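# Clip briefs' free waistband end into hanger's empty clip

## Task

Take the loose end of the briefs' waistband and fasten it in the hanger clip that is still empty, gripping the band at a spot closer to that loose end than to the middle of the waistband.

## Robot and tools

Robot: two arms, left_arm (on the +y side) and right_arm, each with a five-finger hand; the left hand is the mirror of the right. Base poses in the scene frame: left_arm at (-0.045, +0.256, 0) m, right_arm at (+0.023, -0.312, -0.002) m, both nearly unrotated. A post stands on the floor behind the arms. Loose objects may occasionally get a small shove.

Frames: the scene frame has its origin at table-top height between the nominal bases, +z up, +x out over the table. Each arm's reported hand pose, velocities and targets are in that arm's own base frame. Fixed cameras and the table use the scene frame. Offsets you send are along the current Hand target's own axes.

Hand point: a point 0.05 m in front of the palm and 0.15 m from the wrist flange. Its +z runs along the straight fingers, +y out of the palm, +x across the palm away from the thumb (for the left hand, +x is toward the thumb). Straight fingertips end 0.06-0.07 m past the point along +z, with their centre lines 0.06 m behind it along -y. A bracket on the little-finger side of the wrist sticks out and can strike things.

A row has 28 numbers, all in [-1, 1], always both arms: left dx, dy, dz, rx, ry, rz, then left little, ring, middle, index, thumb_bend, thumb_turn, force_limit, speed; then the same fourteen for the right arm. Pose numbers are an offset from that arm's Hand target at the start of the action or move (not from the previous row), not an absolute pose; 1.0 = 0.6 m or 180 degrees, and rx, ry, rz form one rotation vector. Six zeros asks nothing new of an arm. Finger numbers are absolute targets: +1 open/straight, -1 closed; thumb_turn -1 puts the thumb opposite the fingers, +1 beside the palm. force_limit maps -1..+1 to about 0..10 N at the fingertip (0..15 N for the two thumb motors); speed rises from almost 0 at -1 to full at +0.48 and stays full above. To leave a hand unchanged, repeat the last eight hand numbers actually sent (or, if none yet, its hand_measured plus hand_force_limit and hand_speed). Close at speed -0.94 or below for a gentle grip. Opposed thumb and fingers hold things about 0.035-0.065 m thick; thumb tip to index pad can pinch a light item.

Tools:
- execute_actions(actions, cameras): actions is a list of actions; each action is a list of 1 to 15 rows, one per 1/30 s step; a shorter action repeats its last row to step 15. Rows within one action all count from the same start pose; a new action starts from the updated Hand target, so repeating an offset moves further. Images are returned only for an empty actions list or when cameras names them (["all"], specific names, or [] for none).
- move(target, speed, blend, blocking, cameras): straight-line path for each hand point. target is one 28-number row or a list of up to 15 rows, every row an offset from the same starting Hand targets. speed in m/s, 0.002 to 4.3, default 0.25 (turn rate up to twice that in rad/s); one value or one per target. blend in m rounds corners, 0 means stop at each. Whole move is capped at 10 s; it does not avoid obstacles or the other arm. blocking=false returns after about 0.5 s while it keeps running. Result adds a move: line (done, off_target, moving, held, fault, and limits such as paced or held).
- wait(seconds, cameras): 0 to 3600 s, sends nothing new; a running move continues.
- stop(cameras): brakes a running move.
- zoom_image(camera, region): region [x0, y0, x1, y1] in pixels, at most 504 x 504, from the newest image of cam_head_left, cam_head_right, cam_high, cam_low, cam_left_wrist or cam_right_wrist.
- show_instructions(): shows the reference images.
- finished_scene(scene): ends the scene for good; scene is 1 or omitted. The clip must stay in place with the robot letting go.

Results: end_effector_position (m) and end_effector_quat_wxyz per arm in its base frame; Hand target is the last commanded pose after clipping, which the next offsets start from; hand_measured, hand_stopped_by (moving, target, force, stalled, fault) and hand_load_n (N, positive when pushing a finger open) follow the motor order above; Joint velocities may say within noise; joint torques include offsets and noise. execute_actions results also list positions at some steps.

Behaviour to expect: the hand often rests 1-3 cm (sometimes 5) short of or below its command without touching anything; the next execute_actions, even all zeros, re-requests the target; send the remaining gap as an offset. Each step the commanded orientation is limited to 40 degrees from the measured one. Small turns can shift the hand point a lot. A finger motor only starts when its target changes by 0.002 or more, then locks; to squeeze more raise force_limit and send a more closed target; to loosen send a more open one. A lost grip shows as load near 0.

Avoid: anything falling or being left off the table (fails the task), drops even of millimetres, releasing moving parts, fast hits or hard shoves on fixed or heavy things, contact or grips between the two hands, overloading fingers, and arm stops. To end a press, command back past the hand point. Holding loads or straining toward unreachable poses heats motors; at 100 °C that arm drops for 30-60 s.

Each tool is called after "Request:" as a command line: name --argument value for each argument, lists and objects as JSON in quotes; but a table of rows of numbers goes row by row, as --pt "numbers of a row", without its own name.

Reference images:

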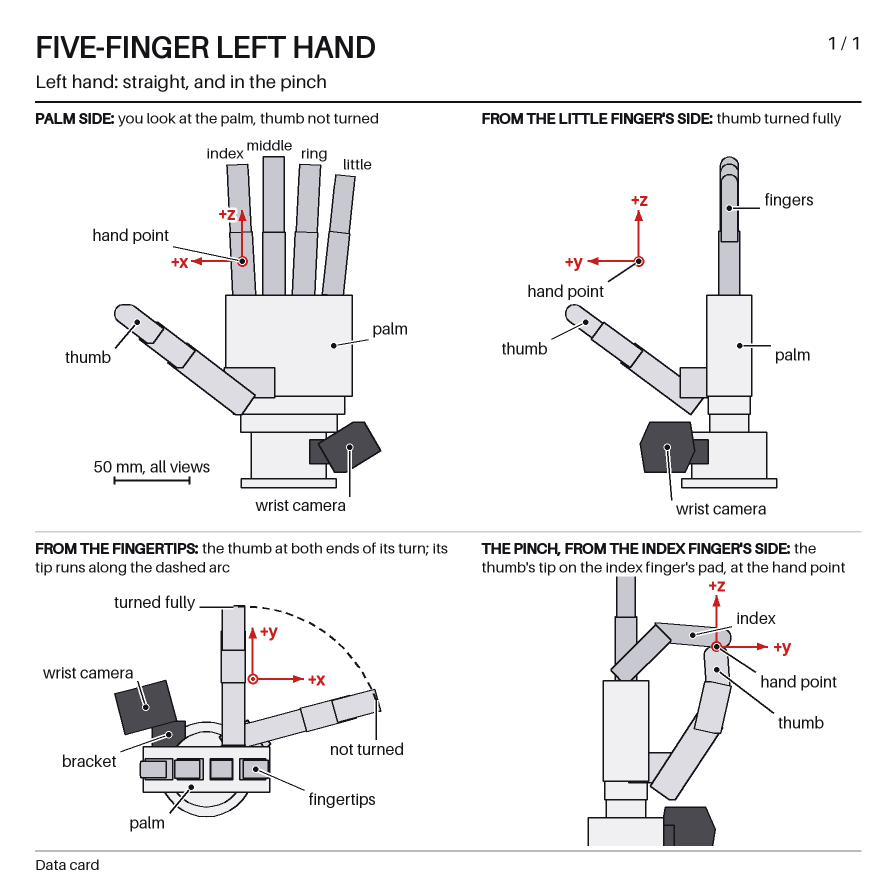

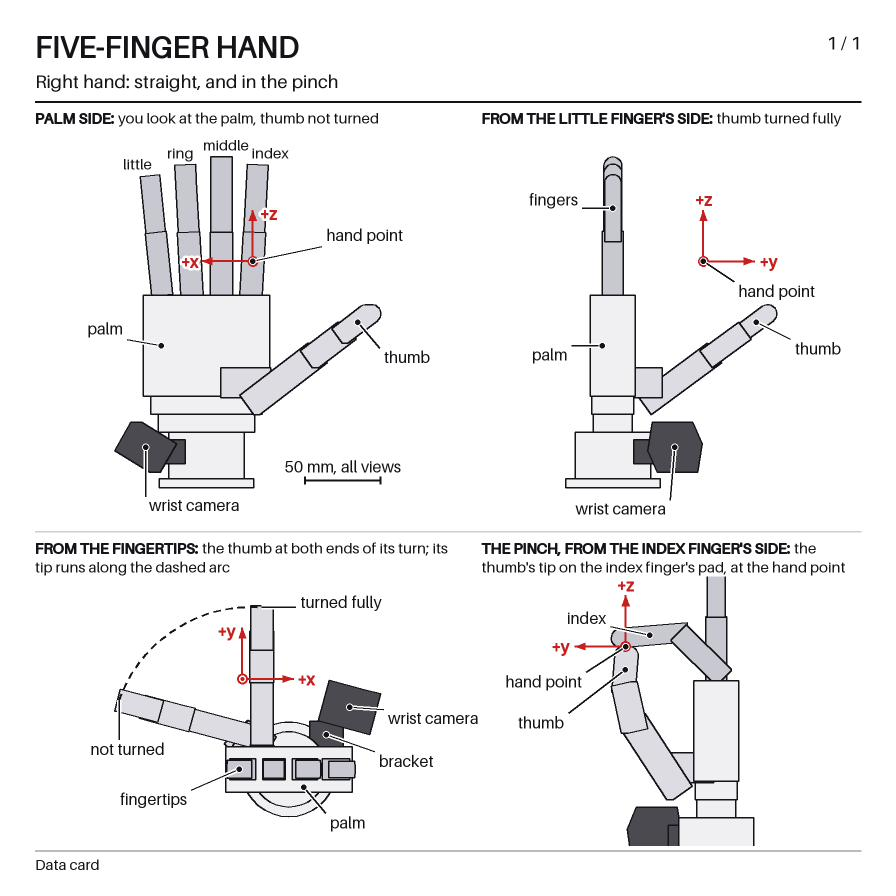

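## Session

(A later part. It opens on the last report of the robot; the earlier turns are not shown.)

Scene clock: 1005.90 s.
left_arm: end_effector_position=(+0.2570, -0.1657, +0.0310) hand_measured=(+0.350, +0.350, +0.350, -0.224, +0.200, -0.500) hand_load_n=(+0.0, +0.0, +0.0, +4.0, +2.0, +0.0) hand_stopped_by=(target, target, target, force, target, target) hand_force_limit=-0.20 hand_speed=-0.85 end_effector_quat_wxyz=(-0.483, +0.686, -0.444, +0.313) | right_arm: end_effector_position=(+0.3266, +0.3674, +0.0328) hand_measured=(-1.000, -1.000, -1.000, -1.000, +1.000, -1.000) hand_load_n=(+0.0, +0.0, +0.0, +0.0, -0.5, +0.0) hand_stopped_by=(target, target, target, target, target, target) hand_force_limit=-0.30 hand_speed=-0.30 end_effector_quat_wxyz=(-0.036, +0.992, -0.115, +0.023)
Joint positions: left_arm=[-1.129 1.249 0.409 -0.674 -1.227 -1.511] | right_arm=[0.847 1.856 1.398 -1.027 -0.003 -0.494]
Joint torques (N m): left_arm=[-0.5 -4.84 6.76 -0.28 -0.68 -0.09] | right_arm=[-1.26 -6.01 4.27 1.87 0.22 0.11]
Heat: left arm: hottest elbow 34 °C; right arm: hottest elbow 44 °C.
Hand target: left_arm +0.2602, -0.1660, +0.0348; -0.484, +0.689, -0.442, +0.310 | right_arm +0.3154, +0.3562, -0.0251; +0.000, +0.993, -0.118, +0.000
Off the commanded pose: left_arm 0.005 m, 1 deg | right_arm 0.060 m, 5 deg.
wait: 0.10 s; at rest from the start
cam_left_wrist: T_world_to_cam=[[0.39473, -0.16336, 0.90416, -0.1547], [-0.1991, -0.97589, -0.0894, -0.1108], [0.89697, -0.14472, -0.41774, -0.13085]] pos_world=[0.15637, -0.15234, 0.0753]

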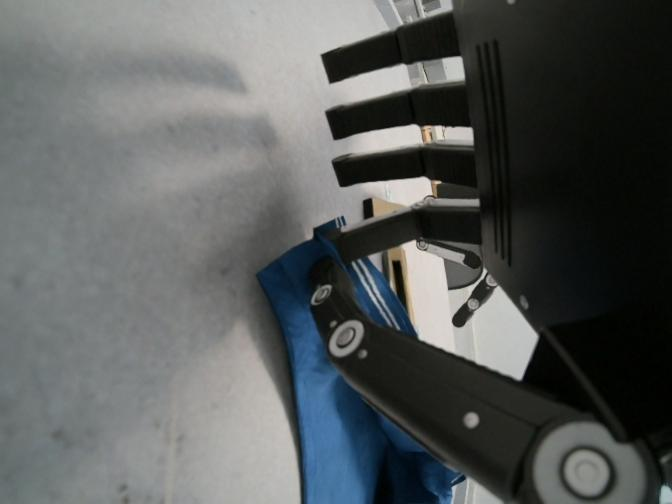

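Request:
move --target '[0, 0, 0, 0, 0, 0, 0.35, 0.35, 0.35, -0.35, 0.2, -0.5, -0.2, -0.85, 0, 0, 0.05, -0.0245, -0.013, 0, -1, -1, -1, -1, 1, -1, -0.3, -0.3]' --speed 0.05 --cameras '["cam_left_wrist", "cam_head_left", "cam_head_right"]'

Request:
zoom_image --camera "cam_left_wrist" --region '[345, 180, 405, 225]'

Request:
zoom_image --camera "cam_head_left" --region '[205, 295, 275, 365]'

Scene clock: 1016.33 s.
left_arm: end_effector_position=(+0.2570, -0.1657, +0.0310) hand_measured=(+0.350, +0.350, +0.350, -0.224, +0.200, -0.500) hand_load_n=(+0.0, +0.0, +0.0, +4.0, +2.0, +0.0) hand_stopped_by=(target, target, target, force, target, target) hand_force_limit=-0.20 hand_speed=-0.85 end_effector_quat_wxyz=(-0.483, +0.686, -0.444, +0.313) | right_arm: end_effector_position=(+0.3271, +0.3678, +0.0302) hand_measured=(-1.000, -1.000, -1.000, -1.000, +1.000, -1.000) hand_load_n=(+0.0, +0.0, +0.0, +0.0, +0.0, +0.0) hand_stopped_by=(target, target, target, target, target, target) hand_force_limit=-0.30 hand_speed=-0.30 end_effector_quat_wxyz=(-0.022, +0.993, -0.115, +0.013)
Joint positions: left_arm=[-1.129 1.249 0.409 -0.674 -1.227 -1.511] | right_arm=[0.846 1.884 1.427 -1.063 -0.004 -0.494]
Joint torques (N m): left_arm=[-0.5 -4.84 6.75 -0.28 -0.68 -0.09] | right_arm=[-1.2 -2.26 5.33 1.5 0.25 0.13]
Heat: left arm: hottest elbow 34 °C; right arm: hottest elbow 43 °C.
Hand target: left_arm +0.2602, -0.1660, +0.0348; -0.484, +0.689, -0.442, +0.310 | right_arm +0.3155, +0.3564, -0.0549; +0.036, +0.992, -0.118, -0.025
Off the commanded pose: left_arm 0.005 m, 1 deg | right_arm 0.087 m, 8 deg.
move: off_target (right_arm)
cam_left_wrist: T_world_to_cam=[[0.39473, -0.16336, 0.90416, -0.1547], [-0.1991, -0.97589, -0.0894, -0.1108], [0.89697, -0.14472, -0.41774, -0.13085]] pos_world=[0.15637, -0.15234, 0.0753]
Images, in order (width x height): cam_head_left 504x504, cam_head_right 504x504, cam_left_wrist 672x504.

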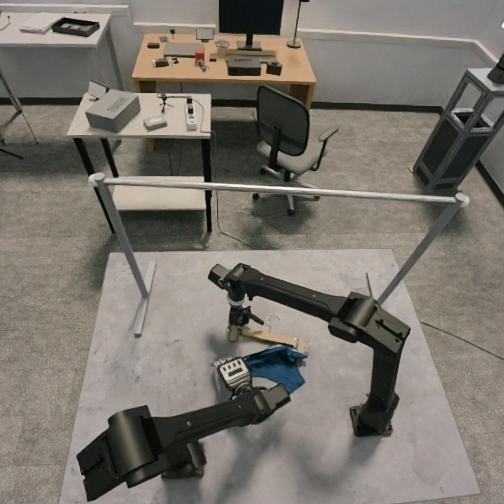

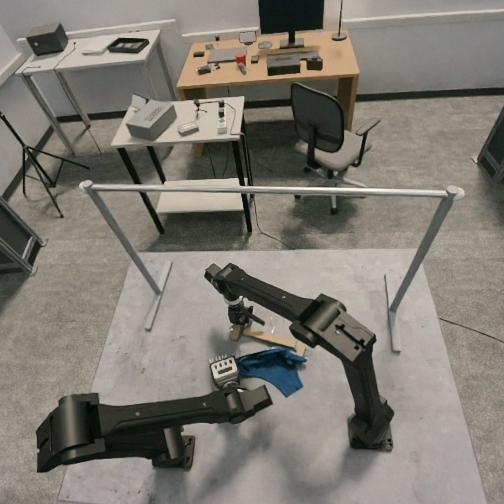

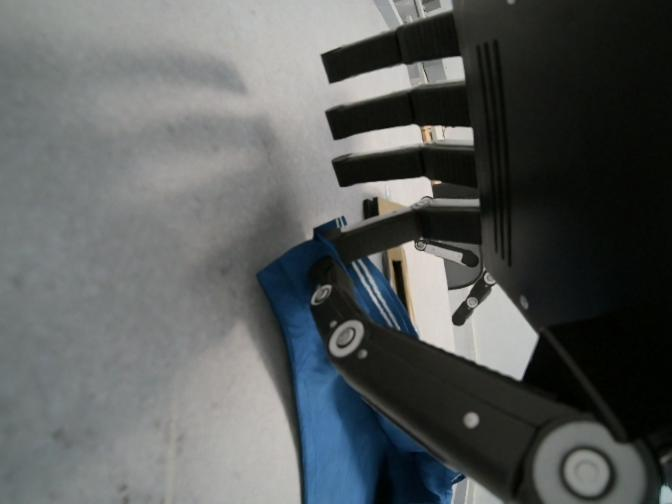

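Scaled by 8.400 from the camera's image (finer frame: 960x720).

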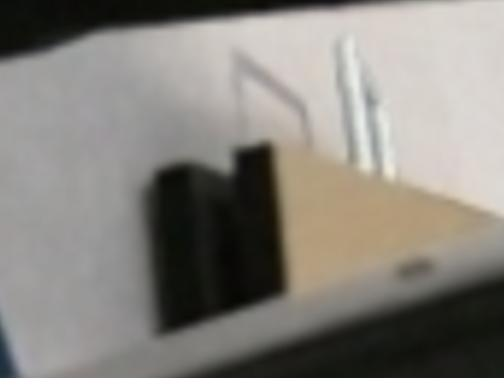

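Scaled by 7.200 from the camera's image (finer frame: 720x720).

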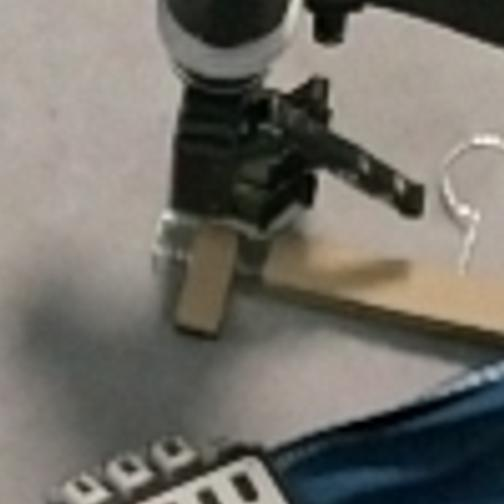

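Request:
move --target '[0, 0, 0, 0, 0, 0, 0.35, 0.35, 0.35, -0.35, 0.2, -0.5, -0.2, -0.85, 0, 0, 0.0417, 0, 0, 0, -1, -1, -1, -1, 1, -1, -0.3, -0.3]' --speed 0.05 --cameras '["cam_left_wrist", "cam_head_left", "cam_head_right"]'

Request:
zoom_image --camera "cam_left_wrist" --region '[345, 180, 405, 225]'

Request:
zoom_image --camera "cam_head_left" --region '[205, 295, 275, 365]'

Scene clock: 1022.60 s.
left_arm: end_effector_position=(+0.2570, -0.1657, +0.0310) hand_measured=(+0.350, +0.350, +0.350, -0.224, +0.200, -0.500) hand_load_n=(+0.0, +0.0, -0.5, +4.0, +2.0, +0.0) hand_stopped_by=(target, target, target, force, target, target) hand_force_limit=-0.20 hand_speed=-0.85 end_effector_quat_wxyz=(-0.483, +0.686, -0.444, +0.313) | right_arm: end_effector_position=(+0.3294, +0.3672, +0.0251) hand_measured=(-1.000, -1.000, -1.000, -1.000, +1.000, -1.000) hand_load_n=(+0.0, +0.0, +0.0, +0.0, +0.0, +0.0) hand_stopped_by=(target, target, target, target, target, target) hand_force_limit=-0.30 hand_speed=-0.30 end_effector_quat_wxyz=(-0.023, +0.993, -0.117, +0.015)
Joint positions: left_arm=[-1.129 1.249 0.409 -0.674 -1.227 -1.511] | right_arm=[0.842 1.891 1.423 -1.05 -0.002 -0.494]
Joint torques (N m): left_arm=[-0.5 -4.89 6.75 -0.28 -0.68 -0.09] | right_arm=[-0.91 -1.38 3.07 3.1 0.2 0.11]
Heat: left arm: hottest elbow 34 °C; right arm: hottest elbow 42 °C.
Hand target: left_arm +0.2602, -0.1660, +0.0348; -0.484, +0.689, -0.442, +0.310 | right_arm +0.3141, +0.3546, -0.0800; +0.036, +0.992, -0.118, -0.025
Off the commanded pose: left_arm 0.005 m, 1 deg | right_arm 0.107 m, 8 deg.
move: off_target (right_arm)
cam_left_wrist: T_world_to_cam=[[0.39473, -0.16336, 0.90416, -0.1547], [-0.1991, -0.97589, -0.0894, -0.1108], [0.89697, -0.14472, -0.41774, -0.13085]] pos_world=[0.15637, -0.15234, 0.0753]
Images, in order (width x height): cam_head_left 504x504, cam_head_right 504x504, cam_left_wrist 672x504.

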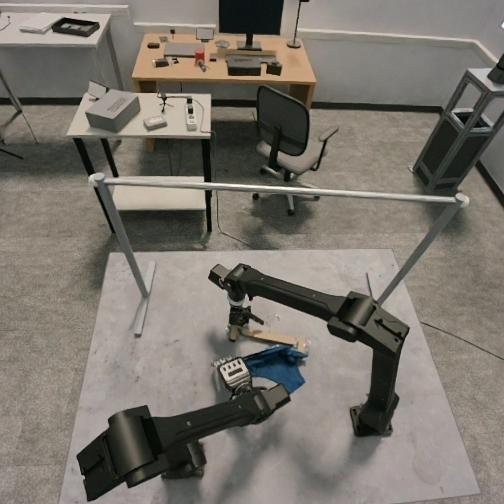

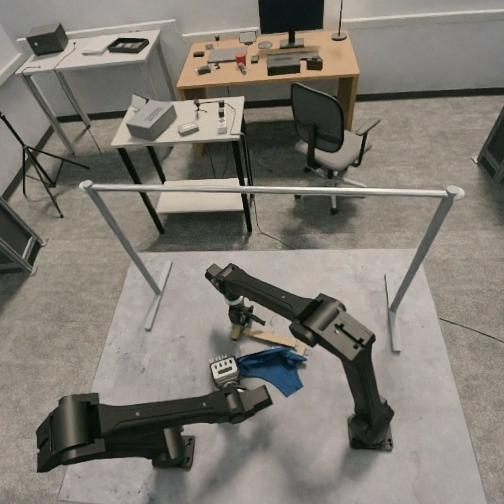

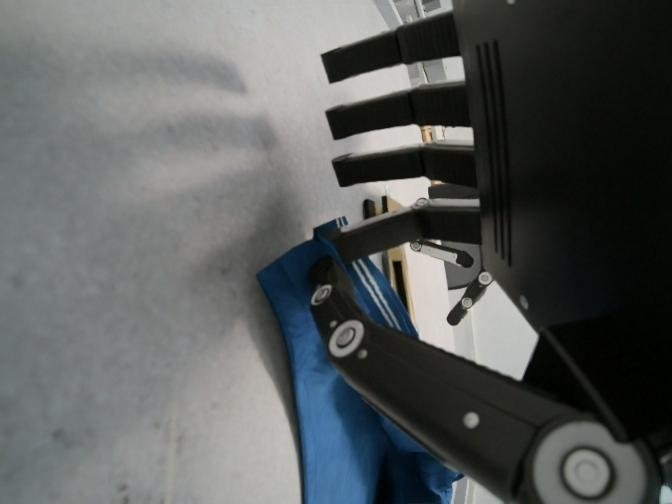

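Scaled by 8.400 from the camera's image (finer frame: 960x720).

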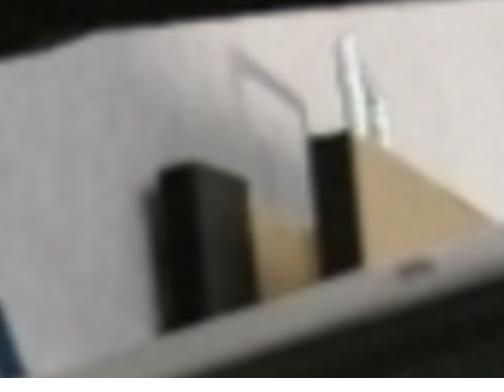

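Scaled by 7.200 from the camera's image (finer frame: 720x720).

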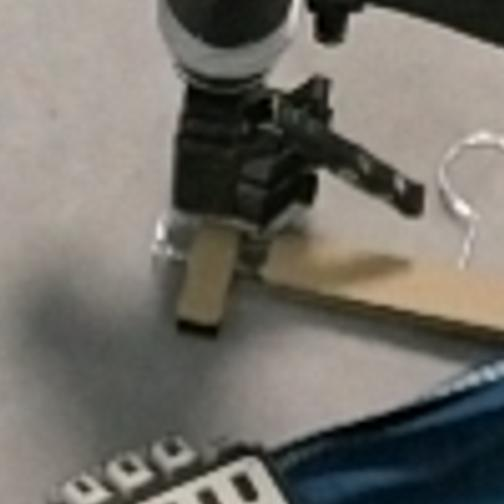

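Request:
wait --seconds 0.1 --cameras '["cam_high", "cam_right_wrist", "cam_head_left", "cam_head_right"]'

Request:
zoom_image --camera "cam_high" --region '[160, 165, 240, 245]'

Request:
zoom_image --camera "cam_right_wrist" --region '[150, 200, 420, 460]'

Request:
zoom_image --camera "cam_head_left" --region '[210, 320, 320, 400]'

Scene clock: 1042.83 s.
left_arm: end_effector_position=(+0.2570, -0.1657, +0.0310) hand_measured=(+0.350, +0.350, +0.350, -0.224, +0.200, -0.500) hand_load_n=(+0.0, +0.0, +0.0, +4.0, +2.0, +0.0) hand_stopped_by=(target, target, target, force, target, target) hand_force_limit=-0.20 hand_speed=-0.85 end_effector_quat_wxyz=(-0.483, +0.686, -0.444, +0.313) | right_arm: end_effector_position=(+0.3294, +0.3672, +0.0251) hand_measured=(-1.000, -1.000, -1.000, -1.000, +1.000, -1.000) hand_load_n=(+0.0, +0.0, +0.0, +0.0, +0.0, +0.0) hand_stopped_by=(target, target, target, target, target, target) hand_force_limit=-0.30 hand_speed=-0.30 end_effector_quat_wxyz=(-0.023, +0.993, -0.117, +0.015)
Joint positions: left_arm=[-1.129 1.249 0.409 -0.674 -1.227 -1.511] | right_arm=[0.842 1.891 1.423 -1.05 -0.002 -0.494]
Joint torques (N m): left_arm=[-0.44 -4.89 6.75 -0.28 -0.68 -0.09] | right_arm=[-1.08 -1.38 3.11 2.97 0.19 0.13]
Heat: left arm: hottest elbow 34 °C; right arm: hottest elbow 40 °C.
Hand target: left_arm +0.2602, -0.1660, +0.0348; -0.484, +0.689, -0.442, +0.310 | right_arm +0.3141, +0.3546, -0.0800; +0.036, +0.992, -0.118, -0.025
Off the commanded pose: left_arm 0.005 m, 1 deg | right_arm 0.107 m, 8 deg.
wait: 0.10 s; at rest from the start
cam_right_wrist: T_world_to_cam=[[-0.04911, -0.99623, -0.07149, 0.38789], [-0.89502, 0.01213, 0.44587, 0.28686], [-0.44333, 0.08588, -0.89224, 0.2517]] pos_world=[0.38737, 0.36133, 0.1244]
Images, in order (width x height): cam_head_left 504x504, cam_head_right 504x504, cam_high 504x504, cam_right_wrist 672x504.

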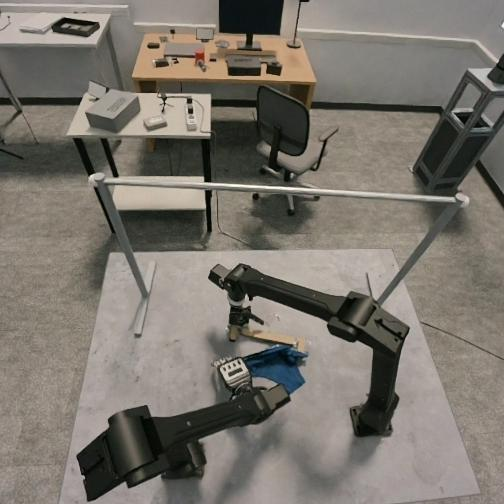

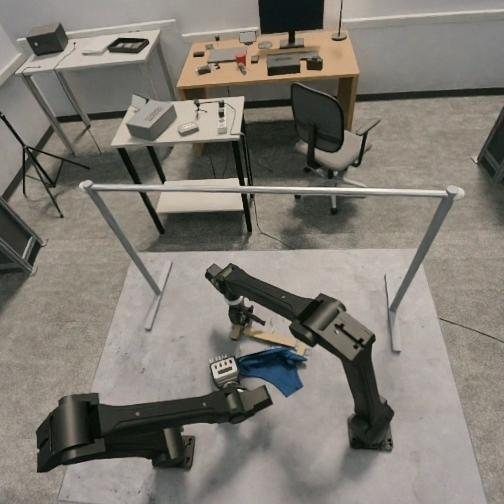

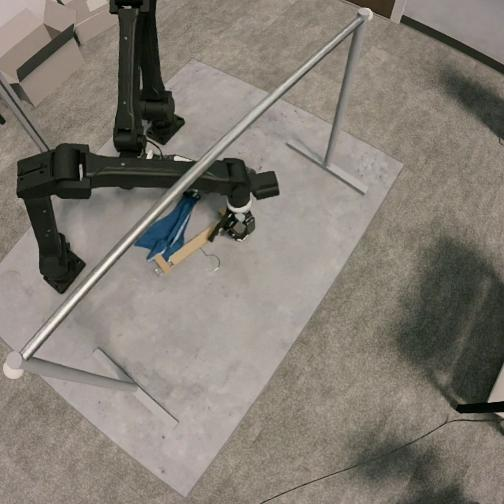

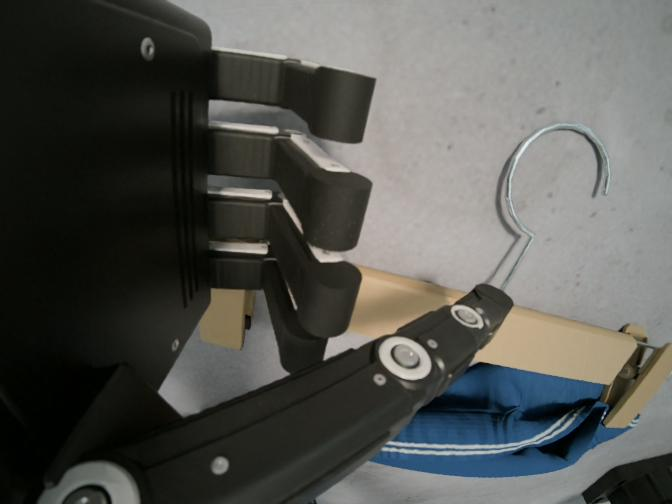

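Scaled by 6.300 from the camera's image (finer frame: 720x720).

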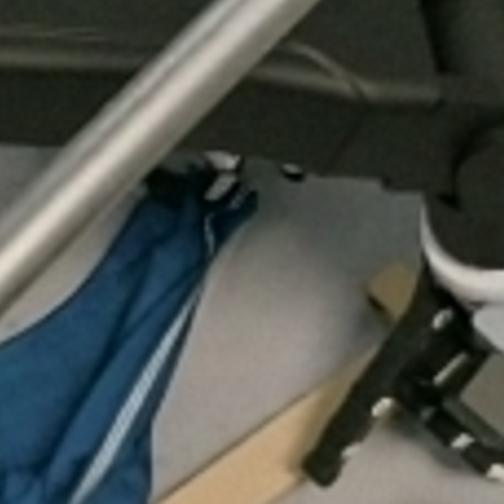

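Scaled by 1.867 from the camera's image (finer frame: 960x720).

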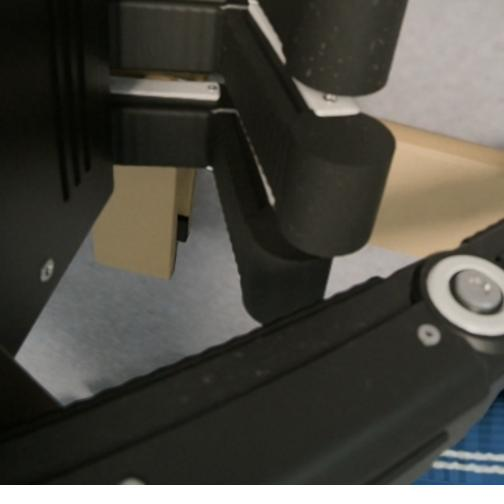

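Scaled by 4.582 from the camera's image (finer frame: 720x720).

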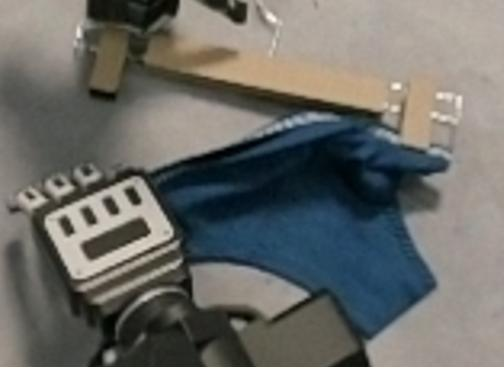

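Request:
move --target '[0.0207, -0.0282, 0.0873, 0, 0, 0, 0.35, 0.35, 0.35, -0.35, 0.2, -0.5, -0.2, -0.85, 0, 0, 0, 0, 0, 0, -1, -1, -1, -1, 1, -1, -0.3, -0.3]' --speed 0.04 --cameras '["cam_left_wrist", "cam_head_left", "cam_high"]'

Request:
zoom_image --camera "cam_left_wrist" --region '[280, 120, 480, 270]'

Request:
zoom_image --camera "cam_high" --region '[160, 165, 240, 245]'

Scene clock: 1089.47 s.
left_arm: end_effector_position=(+0.3141, -0.1590, +0.0346) hand_measured=(+0.350, +0.350, +0.350, -0.224, +0.200, -0.500) hand_load_n=(-0.5, +0.0, +0.0, +3.5, +1.5, +0.0) hand_stopped_by=(target, target, target, force, target, target) hand_force_limit=-0.20 hand_speed=-0.85 end_effector_quat_wxyz=(-0.483, +0.687, -0.444, +0.312) | right_arm: end_effector_position=(+0.3309, +0.3689, +0.0246) hand_measured=(-1.000, -1.000, -1.000, -1.000, +1.000, -1.000) hand_load_n=(+0.0, +0.0, +0.0, +0.0, +0.0, +0.0) hand_stopped_by=(target, target, target, target, target, target) hand_force_limit=-0.30 hand_speed=-0.30 end_effector_quat_wxyz=(-0.026, +0.993, -0.117, +0.017)
Joint positions: left_arm=[-0.909 1.24 0.371 -0.122 -1.153 -0.949] | right_arm=[0.842 1.891 1.423 -1.041 -0.002 -0.494]
Joint torques (N m): left_arm=[-0.38 -4.78 5.55 1.68 -0.52 -0.06] | right_arm=[-0.97 -1.32 3.22 2.67 0.2 0.13]
Heat: left arm: hottest elbow 34 °C; right arm: hottest elbow 38 °C.
Hand target: left_arm +0.3154, -0.1544, +0.0329; -0.484, +0.689, -0.442, +0.310 | right_arm +0.3140, +0.3546, -0.0800; +0.036, +0.992, -0.118, -0.025
Off the commanded pose: left_arm 0.005 m, 0 deg | right_arm 0.107 m, 9 deg.
move: done
cam_left_wrist: T_world_to_cam=[[0.39787, -0.16254, 0.90293, -0.1802], [-0.19731, -0.97631, -0.0888, -0.09331], [0.89597, -0.14282, -0.42052, -0.17889]] pos_world=[0.21357, -0.14593, 0.07919]
Images, in order (width x height): cam_head_left 504x504, cam_high 504x504, cam_left_wrist 672x504.

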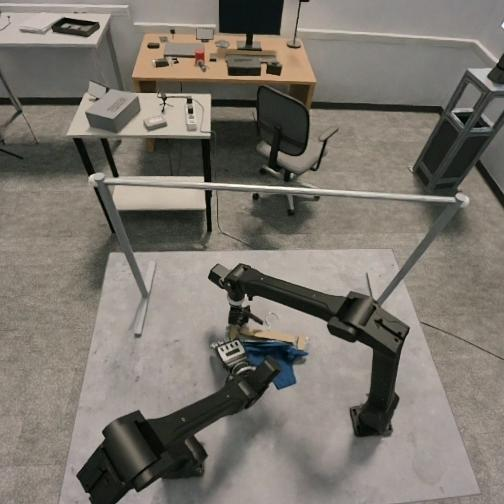

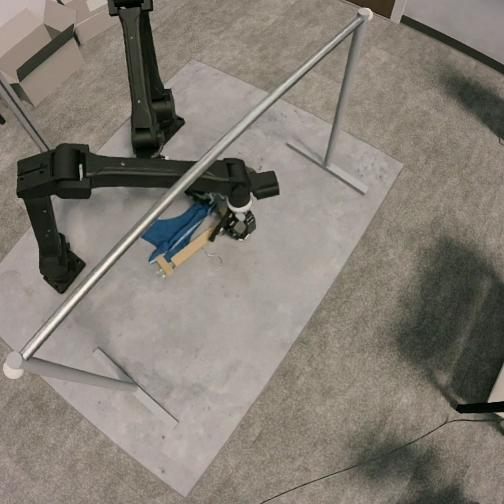

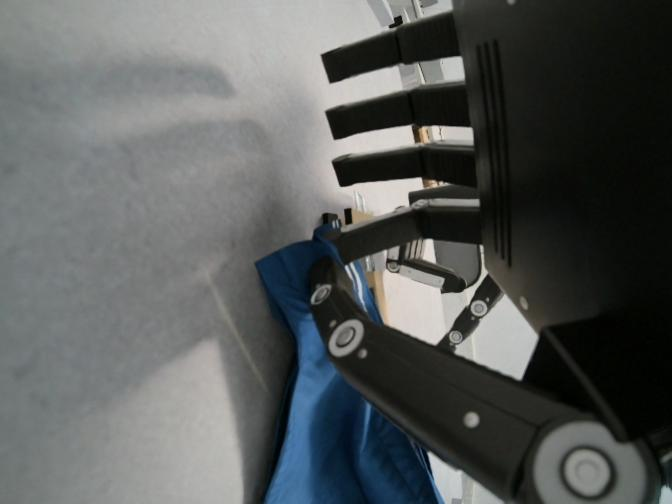

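Scaled by 2.520 from the camera's image (finer frame: 960x720).

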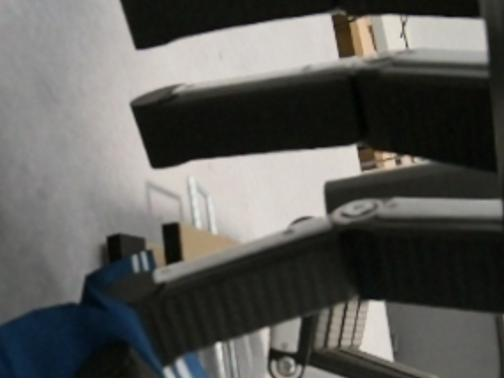

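Scaled by 6.300 from the camera's image (finer frame: 720x720).

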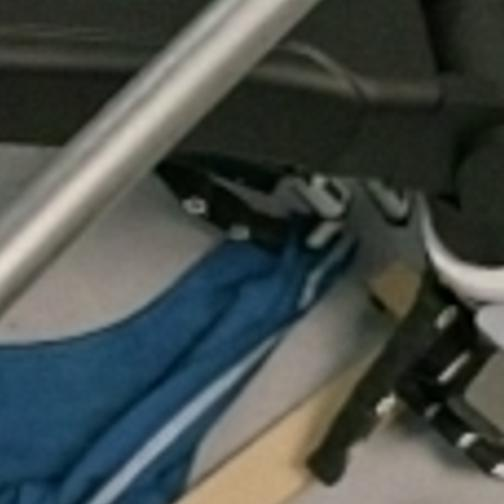

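Request:
move --target '[-0.0107, 0.022, 0.0173, 0, 0, 0, 0.35, 0.35, 0.35, -0.35, 0.2, -0.5, -0.2, -0.85, 0, 0, 0, 0, 0, 0, -1, -1, -1, -1, 1, -1, -0.3, -0.3]' --speed 0.04 --cameras '["cam_left_wrist", "cam_high"]'

Request:
zoom_image --camera "cam_left_wrist" --region '[280, 150, 400, 270]'

Request:
zoom_image --camera "cam_high" --region '[190, 180, 240, 230]'

Scene clock: 1100.87 s.
left_arm: end_effector_position=(+0.3170, -0.1530, +0.0215) hand_measured=(+0.350, +0.350, +0.350, -0.224, +0.200, -0.500) hand_load_n=(+0.0, +0.0, +0.0, +4.0, +1.5, +0.0) hand_stopped_by=(target, target, target, force, target, target) hand_force_limit=-0.20 hand_speed=-0.85 end_effector_quat_wxyz=(-0.481, +0.688, -0.441, +0.317) | right_arm: end_effector_position=(+0.3309, +0.3689, +0.0246) hand_measured=(-1.000, -1.000, -1.000, -1.000, +1.000, -1.000) hand_load_n=(+0.0, +0.0, +0.0, +0.0, +0.0, +0.0) hand_stopped_by=(target, target, target, target, target, target) hand_force_limit=-0.30 hand_speed=-0.30 end_effector_quat_wxyz=(-0.026, +0.993, -0.117, +0.017)
Joint positions: left_arm=[-0.883 1.28 0.334 0.014 -1.137 -0.897] | right_arm=[0.842 1.891 1.423 -1.041 -0.002 -0.494]
Joint torques (N m): left_arm=[-0.32 -4.01 5.04 1.72 -0.52 -0.07] | right_arm=[-1.03 -1.26 3.19 2.63 0.2 0.13]
Heat: left arm: hottest elbow 34 °C; right arm: hottest elbow 37 °C.
Hand target: left_arm +0.3174, -0.1464, +0.0169; -0.484, +0.689, -0.442, +0.310 | right_arm +0.3140, +0.3546, -0.0800; +0.036, +0.992, -0.118, -0.025
Off the commanded pose: left_arm 0.008 m, 1 deg | right_arm 0.107 m, 9 deg.
move: done
cam_left_wrist: T_world_to_cam=[[0.39187, -0.15356, 0.90712, -0.16539], [-0.19814, -0.97692, -0.07978, -0.08797], [0.89843, -0.14848, -0.41325, -0.18799]] pos_world=[0.21628, -0.13925, 0.06532]
Images, in order (width x height): cam_high 504x504, cam_left_wrist 672x504.

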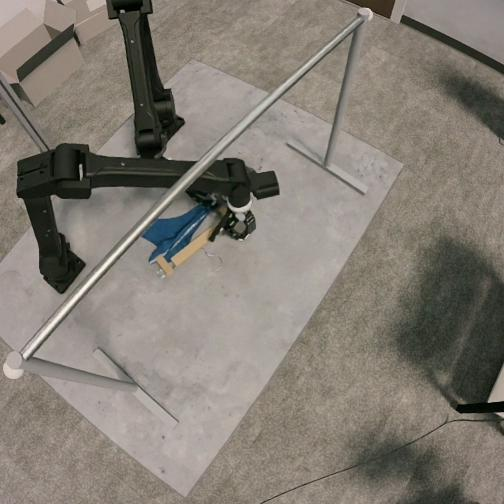

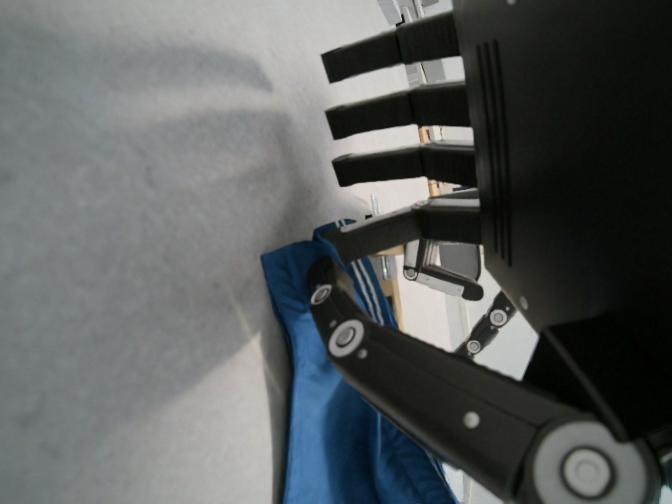

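Scaled by 4.200 from the camera's image (finer frame: 960x720).

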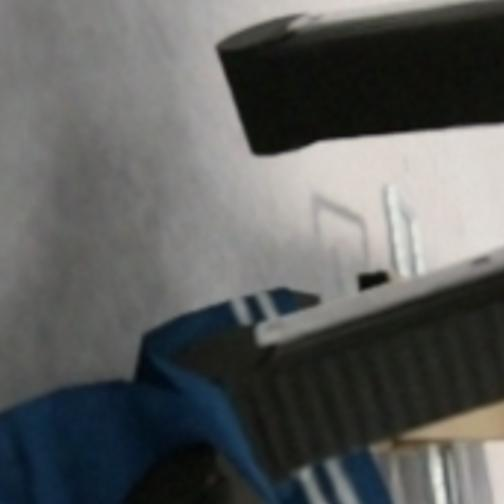

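Scaled by 10.080 from the camera's image (finer frame: 720x720).

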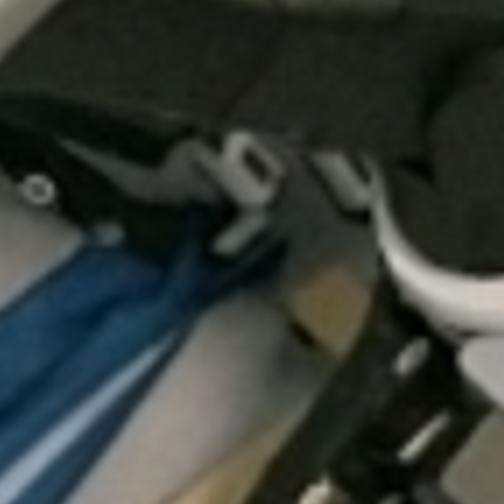

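Request:
move --target '[-0.0038, 0.0082, 0.007, 0, 0, 0, 0.35, 0.35, 0.35, -0.35, 0.2, -0.5, -0.2, -0.85, 0, 0, 0, 0, 0, 0, -1, -1, -1, -1, 1, -1, -0.3, -0.3]' --speed 0.04 --cameras '["cam_left_wrist"]'

Request:
zoom_image --camera "cam_left_wrist" --region '[280, 150, 400, 270]'

Scene clock: 1113.03 s.
left_arm: end_effector_position=(+0.3191, -0.1511, +0.0170) hand_measured=(+0.350, +0.350, +0.350, -0.224, +0.200, -0.500) hand_load_n=(+0.0, +0.0, +0.0, +3.5, +1.5, +0.0) hand_stopped_by=(target, target, target, force, target, target) hand_force_limit=-0.20 hand_speed=-0.85 end_effector_quat_wxyz=(-0.480, +0.689, -0.439, +0.319) | right_arm: end_effector_position=(+0.3309, +0.3689, +0.0246) hand_measured=(-1.000, -1.000, -1.000, -1.000, +1.000, -1.000) hand_load_n=(+0.0, +0.0, +0.0, +0.0, +0.0, +0.0) hand_stopped_by=(target, target, target, target, target, target) hand_force_limit=-0.30 hand_speed=-0.30 end_effector_quat_wxyz=(-0.026, +0.993, -0.117, +0.017)
Joint positions: left_arm=[-0.872 1.301 0.322 0.071 -1.131 -0.877] | right_arm=[0.842 1.891 1.423 -1.041 -0.002 -0.494]
Joint torques (N m): left_arm=[-0.32 -4.01 4.74 1.66 -0.46 -0.04] | right_arm=[-1.2 -1.32 3.21 2.67 0.19 0.12]
Heat: left arm: hottest elbow 34 °C; right arm: hottest elbow 37 °C.
Hand target: left_arm +0.3186, -0.1434, +0.0109; -0.484, +0.689, -0.442, +0.310 | right_arm +0.3140, +0.3546, -0.0800; +0.036, +0.992, -0.118, -0.025
Off the commanded pose: left_arm 0.010 m, 1 deg | right_arm 0.107 m, 9 deg.
move: done
cam_left_wrist: T_world_to_cam=[[0.38785, -0.14908, 0.90958, -0.15988], [-0.19702, -0.97744, -0.07619, -0.08658], [0.90042, -0.14966, -0.40847, -0.19239]] pos_world=[0.21818, -0.13726, 0.06024]

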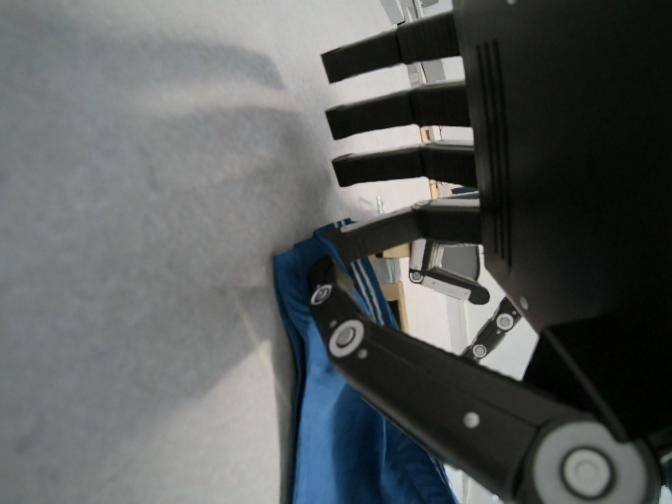

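Scaled by 4.200 from the camera's image (finer frame: 960x720).

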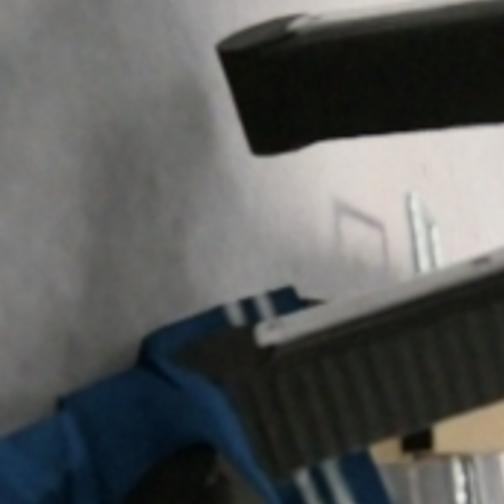

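Request:
move --target '[-0.0109, -0.0056, 0.0152, 0, 0, 0, 0.35, 0.35, 0.35, -0.35, 0.2, -0.5, -0.2, -0.85, 0, 0, 0, 0, 0, 0, -1, -1, -1, -1, 1, -1, -0.3, -0.3]' --speed 0.04 --cameras '["cam_left_wrist", "cam_high", "cam_head_left"]'

Request:
zoom_image --camera "cam_left_wrist" --region '[280, 170, 430, 310]'

Request:
zoom_image --camera "cam_high" --region '[190, 180, 240, 230]'

Request:
zoom_image --camera "cam_head_left" --region '[205, 315, 265, 375]'

Scene clock: 1157.07 s.
left_arm: end_effector_position=(+0.3258, -0.1434, +0.0161) hand_measured=(+0.350, +0.350, +0.350, -0.224, +0.200, -0.500) hand_load_n=(+0.0, +0.0, +0.0, +3.5, +1.0, +0.0) hand_stopped_by=(target, target, target, force, target, target) hand_force_limit=-0.20 hand_speed=-0.85 end_effector_quat_wxyz=(-0.478, +0.689, -0.440, +0.320) | right_arm: end_effector_position=(+0.3309, +0.3689, +0.0246) hand_measured=(-1.000, -1.000, -1.000, -1.000, +1.000, -1.000) hand_load_n=(+0.0, +0.0, +0.5, +0.0, +0.0, +0.0) hand_stopped_by=(target, target, target, target, target, target) hand_force_limit=-0.30 hand_speed=-0.30 end_effector_quat_wxyz=(-0.026, +0.993, -0.117, +0.017)
Joint positions: left_arm=[-0.829 1.301 0.303 0.161 -1.099 -0.801] | right_arm=[0.842 1.891 1.423 -1.041 -0.002 -0.494]
Joint torques (N m): left_arm=[-0.09 -4.42 4.48 1.7 -0.49 -0.02] | right_arm=[-0.91 -1.2 3.21 2.69 0.22 0.13]
Heat: left arm: hottest elbow 33 °C; right arm: hottest elbow 36 °C.
Hand target: left_arm +0.3247, -0.1333, +0.0109; -0.484, +0.689, -0.442, +0.310 | right_arm +0.3140, +0.3546, -0.0800; +0.036, +0.992, -0.118, -0.025
Off the commanded pose: left_arm 0.011 m, 1 deg | right_arm 0.107 m, 9 deg.
move: off_target (left_arm)
cam_left_wrist: T_world_to_cam=[[0.38776, -0.14686, 0.90999, -0.16026], [-0.19958, -0.97718, -0.07266, -0.07702], [0.89989, -0.15344, -0.40822, -0.19792]] pos_world=[0.22488, -0.12917, 0.05944]
Images, in order (width x height): cam_head_left 504x504, cam_high 504x504, cam_left_wrist 672x504.

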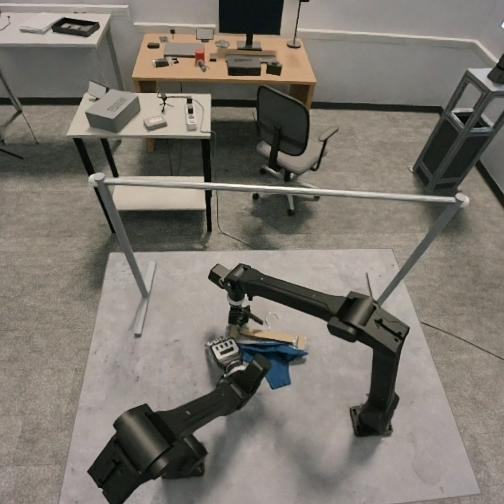

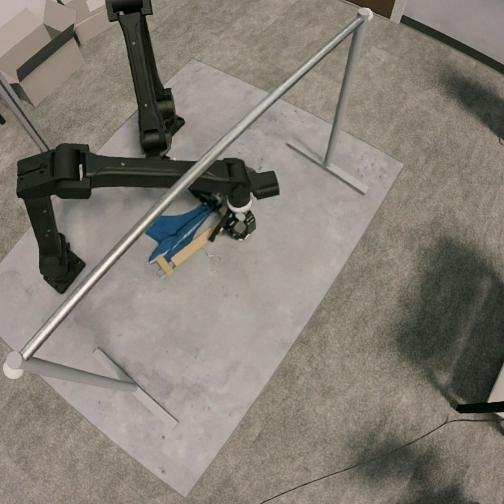

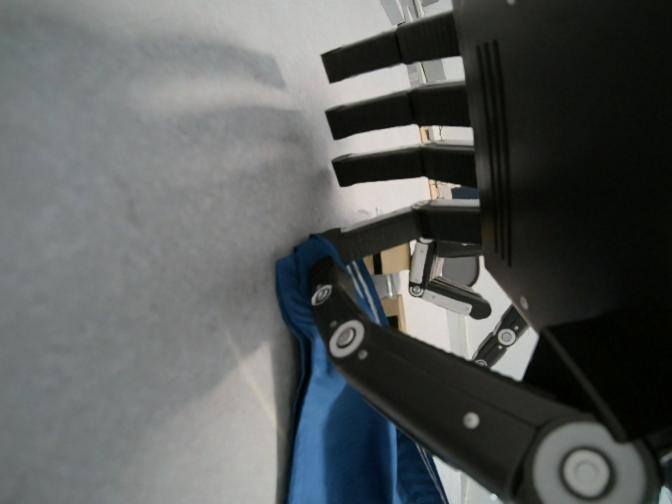

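Scaled by 3.360 from the camera's image (finer frame: 960x720).

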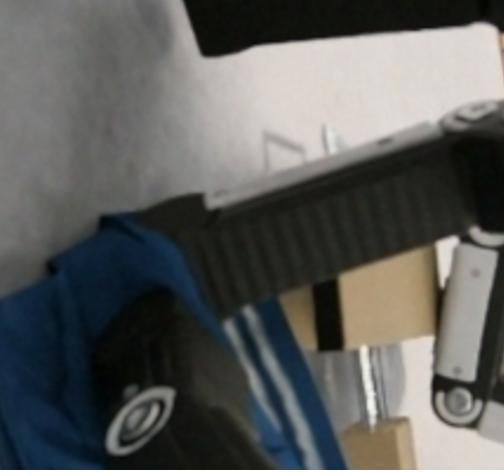

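Scaled by 10.080 from the camera's image (finer frame: 720x720).

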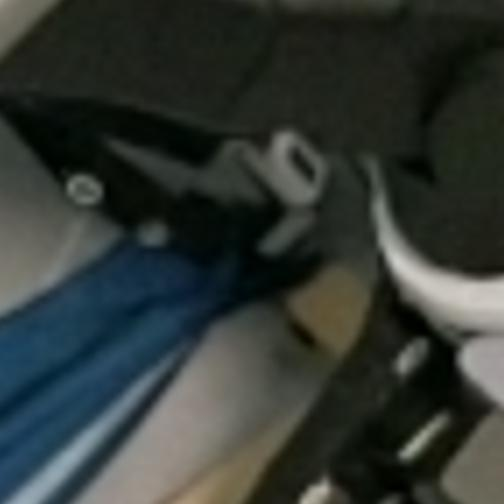

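Scaled by 8.400 from the camera's image (finer frame: 720x720).

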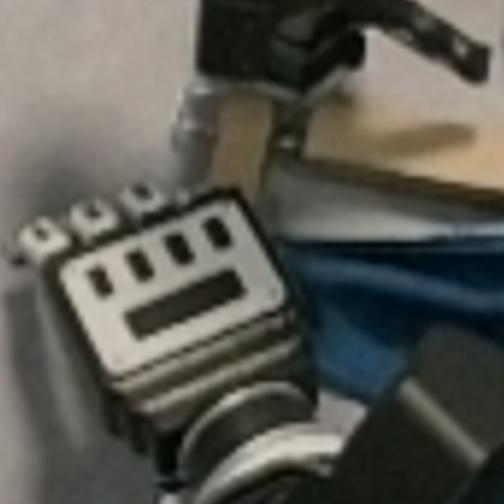

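Request:
wait --seconds 0.1 --cameras '["cam_left_wrist","cam_high","cam_head_left"]'

Scene clock: 1171.37 s.
left_arm: end_effector_position=(+0.3258, -0.1434, +0.0161) hand_measured=(+0.350, +0.350, +0.350, -0.224, +0.200, -0.500) hand_load_n=(+0.0, +0.0, +0.0, +3.5, +1.0, +0.0) hand_stopped_by=(target, target, target, force, target, target) hand_force_limit=-0.20 hand_speed=-0.85 end_effector_quat_wxyz=(-0.478, +0.689, -0.440, +0.320) | right_arm: end_effector_position=(+0.3309, +0.3689, +0.0246) hand_measured=(-1.000, -1.000, -1.000, -1.000, +1.000, -1.000) hand_load_n=(+0.0, +0.0, +0.0, +0.5, +0.0, +0.0) hand_stopped_by=(target, target, target, target, target, target) hand_force_limit=-0.30 hand_speed=-0.30 end_effector_quat_wxyz=(-0.026, +0.993, -0.117, +0.017)
Joint positions: left_arm=[-0.829 1.301 0.303 0.161 -1.099 -0.8] | right_arm=[0.842 1.891 1.423 -1.041 -0.002 -0.494]
Joint torques (N m): left_arm=[-0.15 -4.42 4.48 1.65 -0.49 0] | right_arm=[-1.03 -1.32 3.22 2.67 0.2 0.13]
Heat: left arm: hottest elbow 33 °C; right arm: hottest elbow 36 °C.
Hand target: left_arm +0.3246, -0.1333, +0.0109; -0.484, +0.689, -0.442, +0.310 | right_arm +0.3140, +0.3546, -0.0800; +0.036, +0.992, -0.118, -0.025
Off the commanded pose: left_arm 0.011 m, 1 deg | right_arm 0.107 m, 9 deg.
wait: 0.10 s; at rest from the start
cam_left_wrist: T_world_to_cam=[[0.38789, -0.14724, 0.90987, -0.16031], [-0.19975, -0.97713, -0.07296, -0.07686], [0.8998, -0.15344, -0.40843, -0.19787]] pos_world=[0.22488, -0.12907, 0.05944]
Images, in order (width x height): cam_head_left 504x504, cam_high 504x504, cam_left_wrist 672x504.

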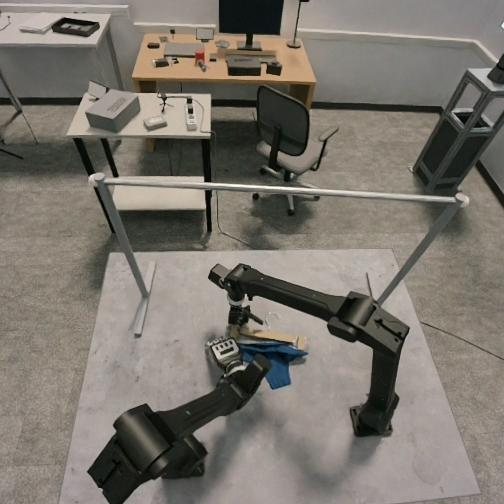

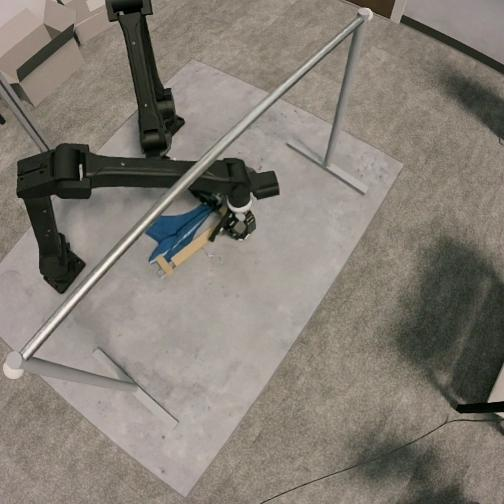

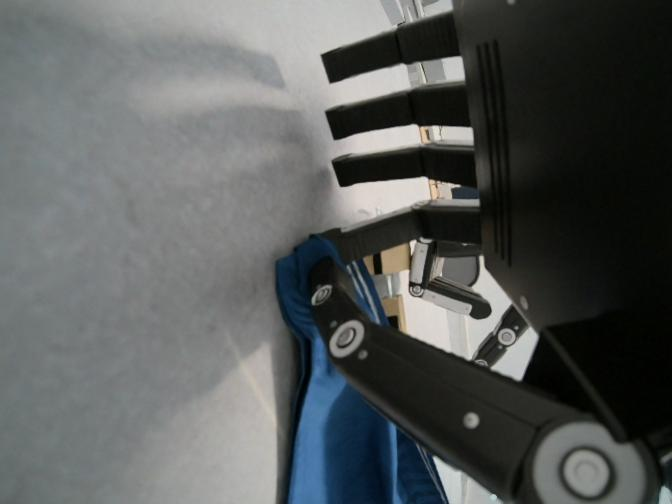

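Request:
zoom_image --camera "cam_left_wrist" --region '[240, 160, 500, 360]'

Request:
zoom_image --camera "cam_head_left" --region '[190, 290, 330, 400]'

Request:
zoom_image --camera "cam_high" --region '[130, 160, 280, 290]'

Scaled by 1.938 from the camera's image (finer frame: 960x720).

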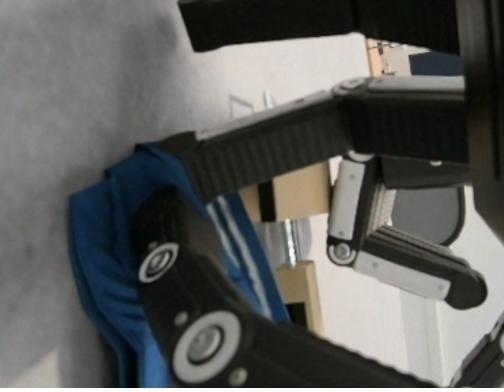

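Scaled by 3.600 from the camera's image (finer frame: 720x720).

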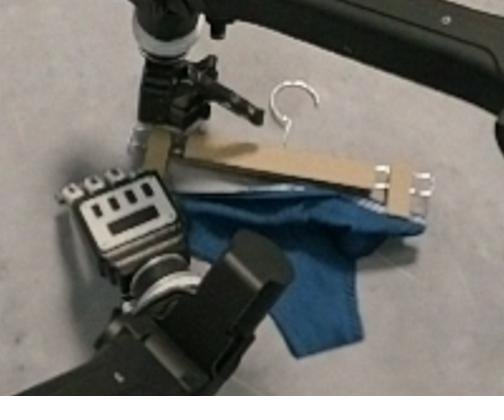

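Scaled by 3.360 from the camera's image (finer frame: 720x720).

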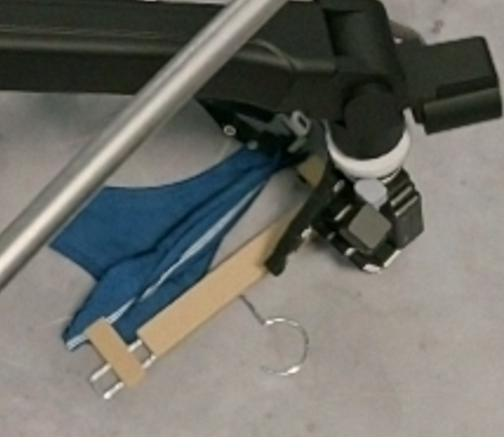

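Request:
zoom_image --camera "cam_left_wrist" --region '[330, 220, 430, 340]'

Scaled by 4.200 from the camera's image (finer frame: 960x720).

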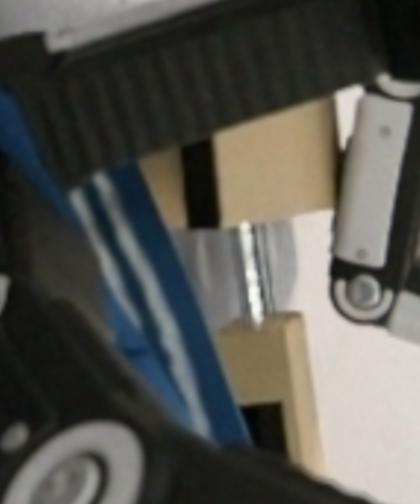

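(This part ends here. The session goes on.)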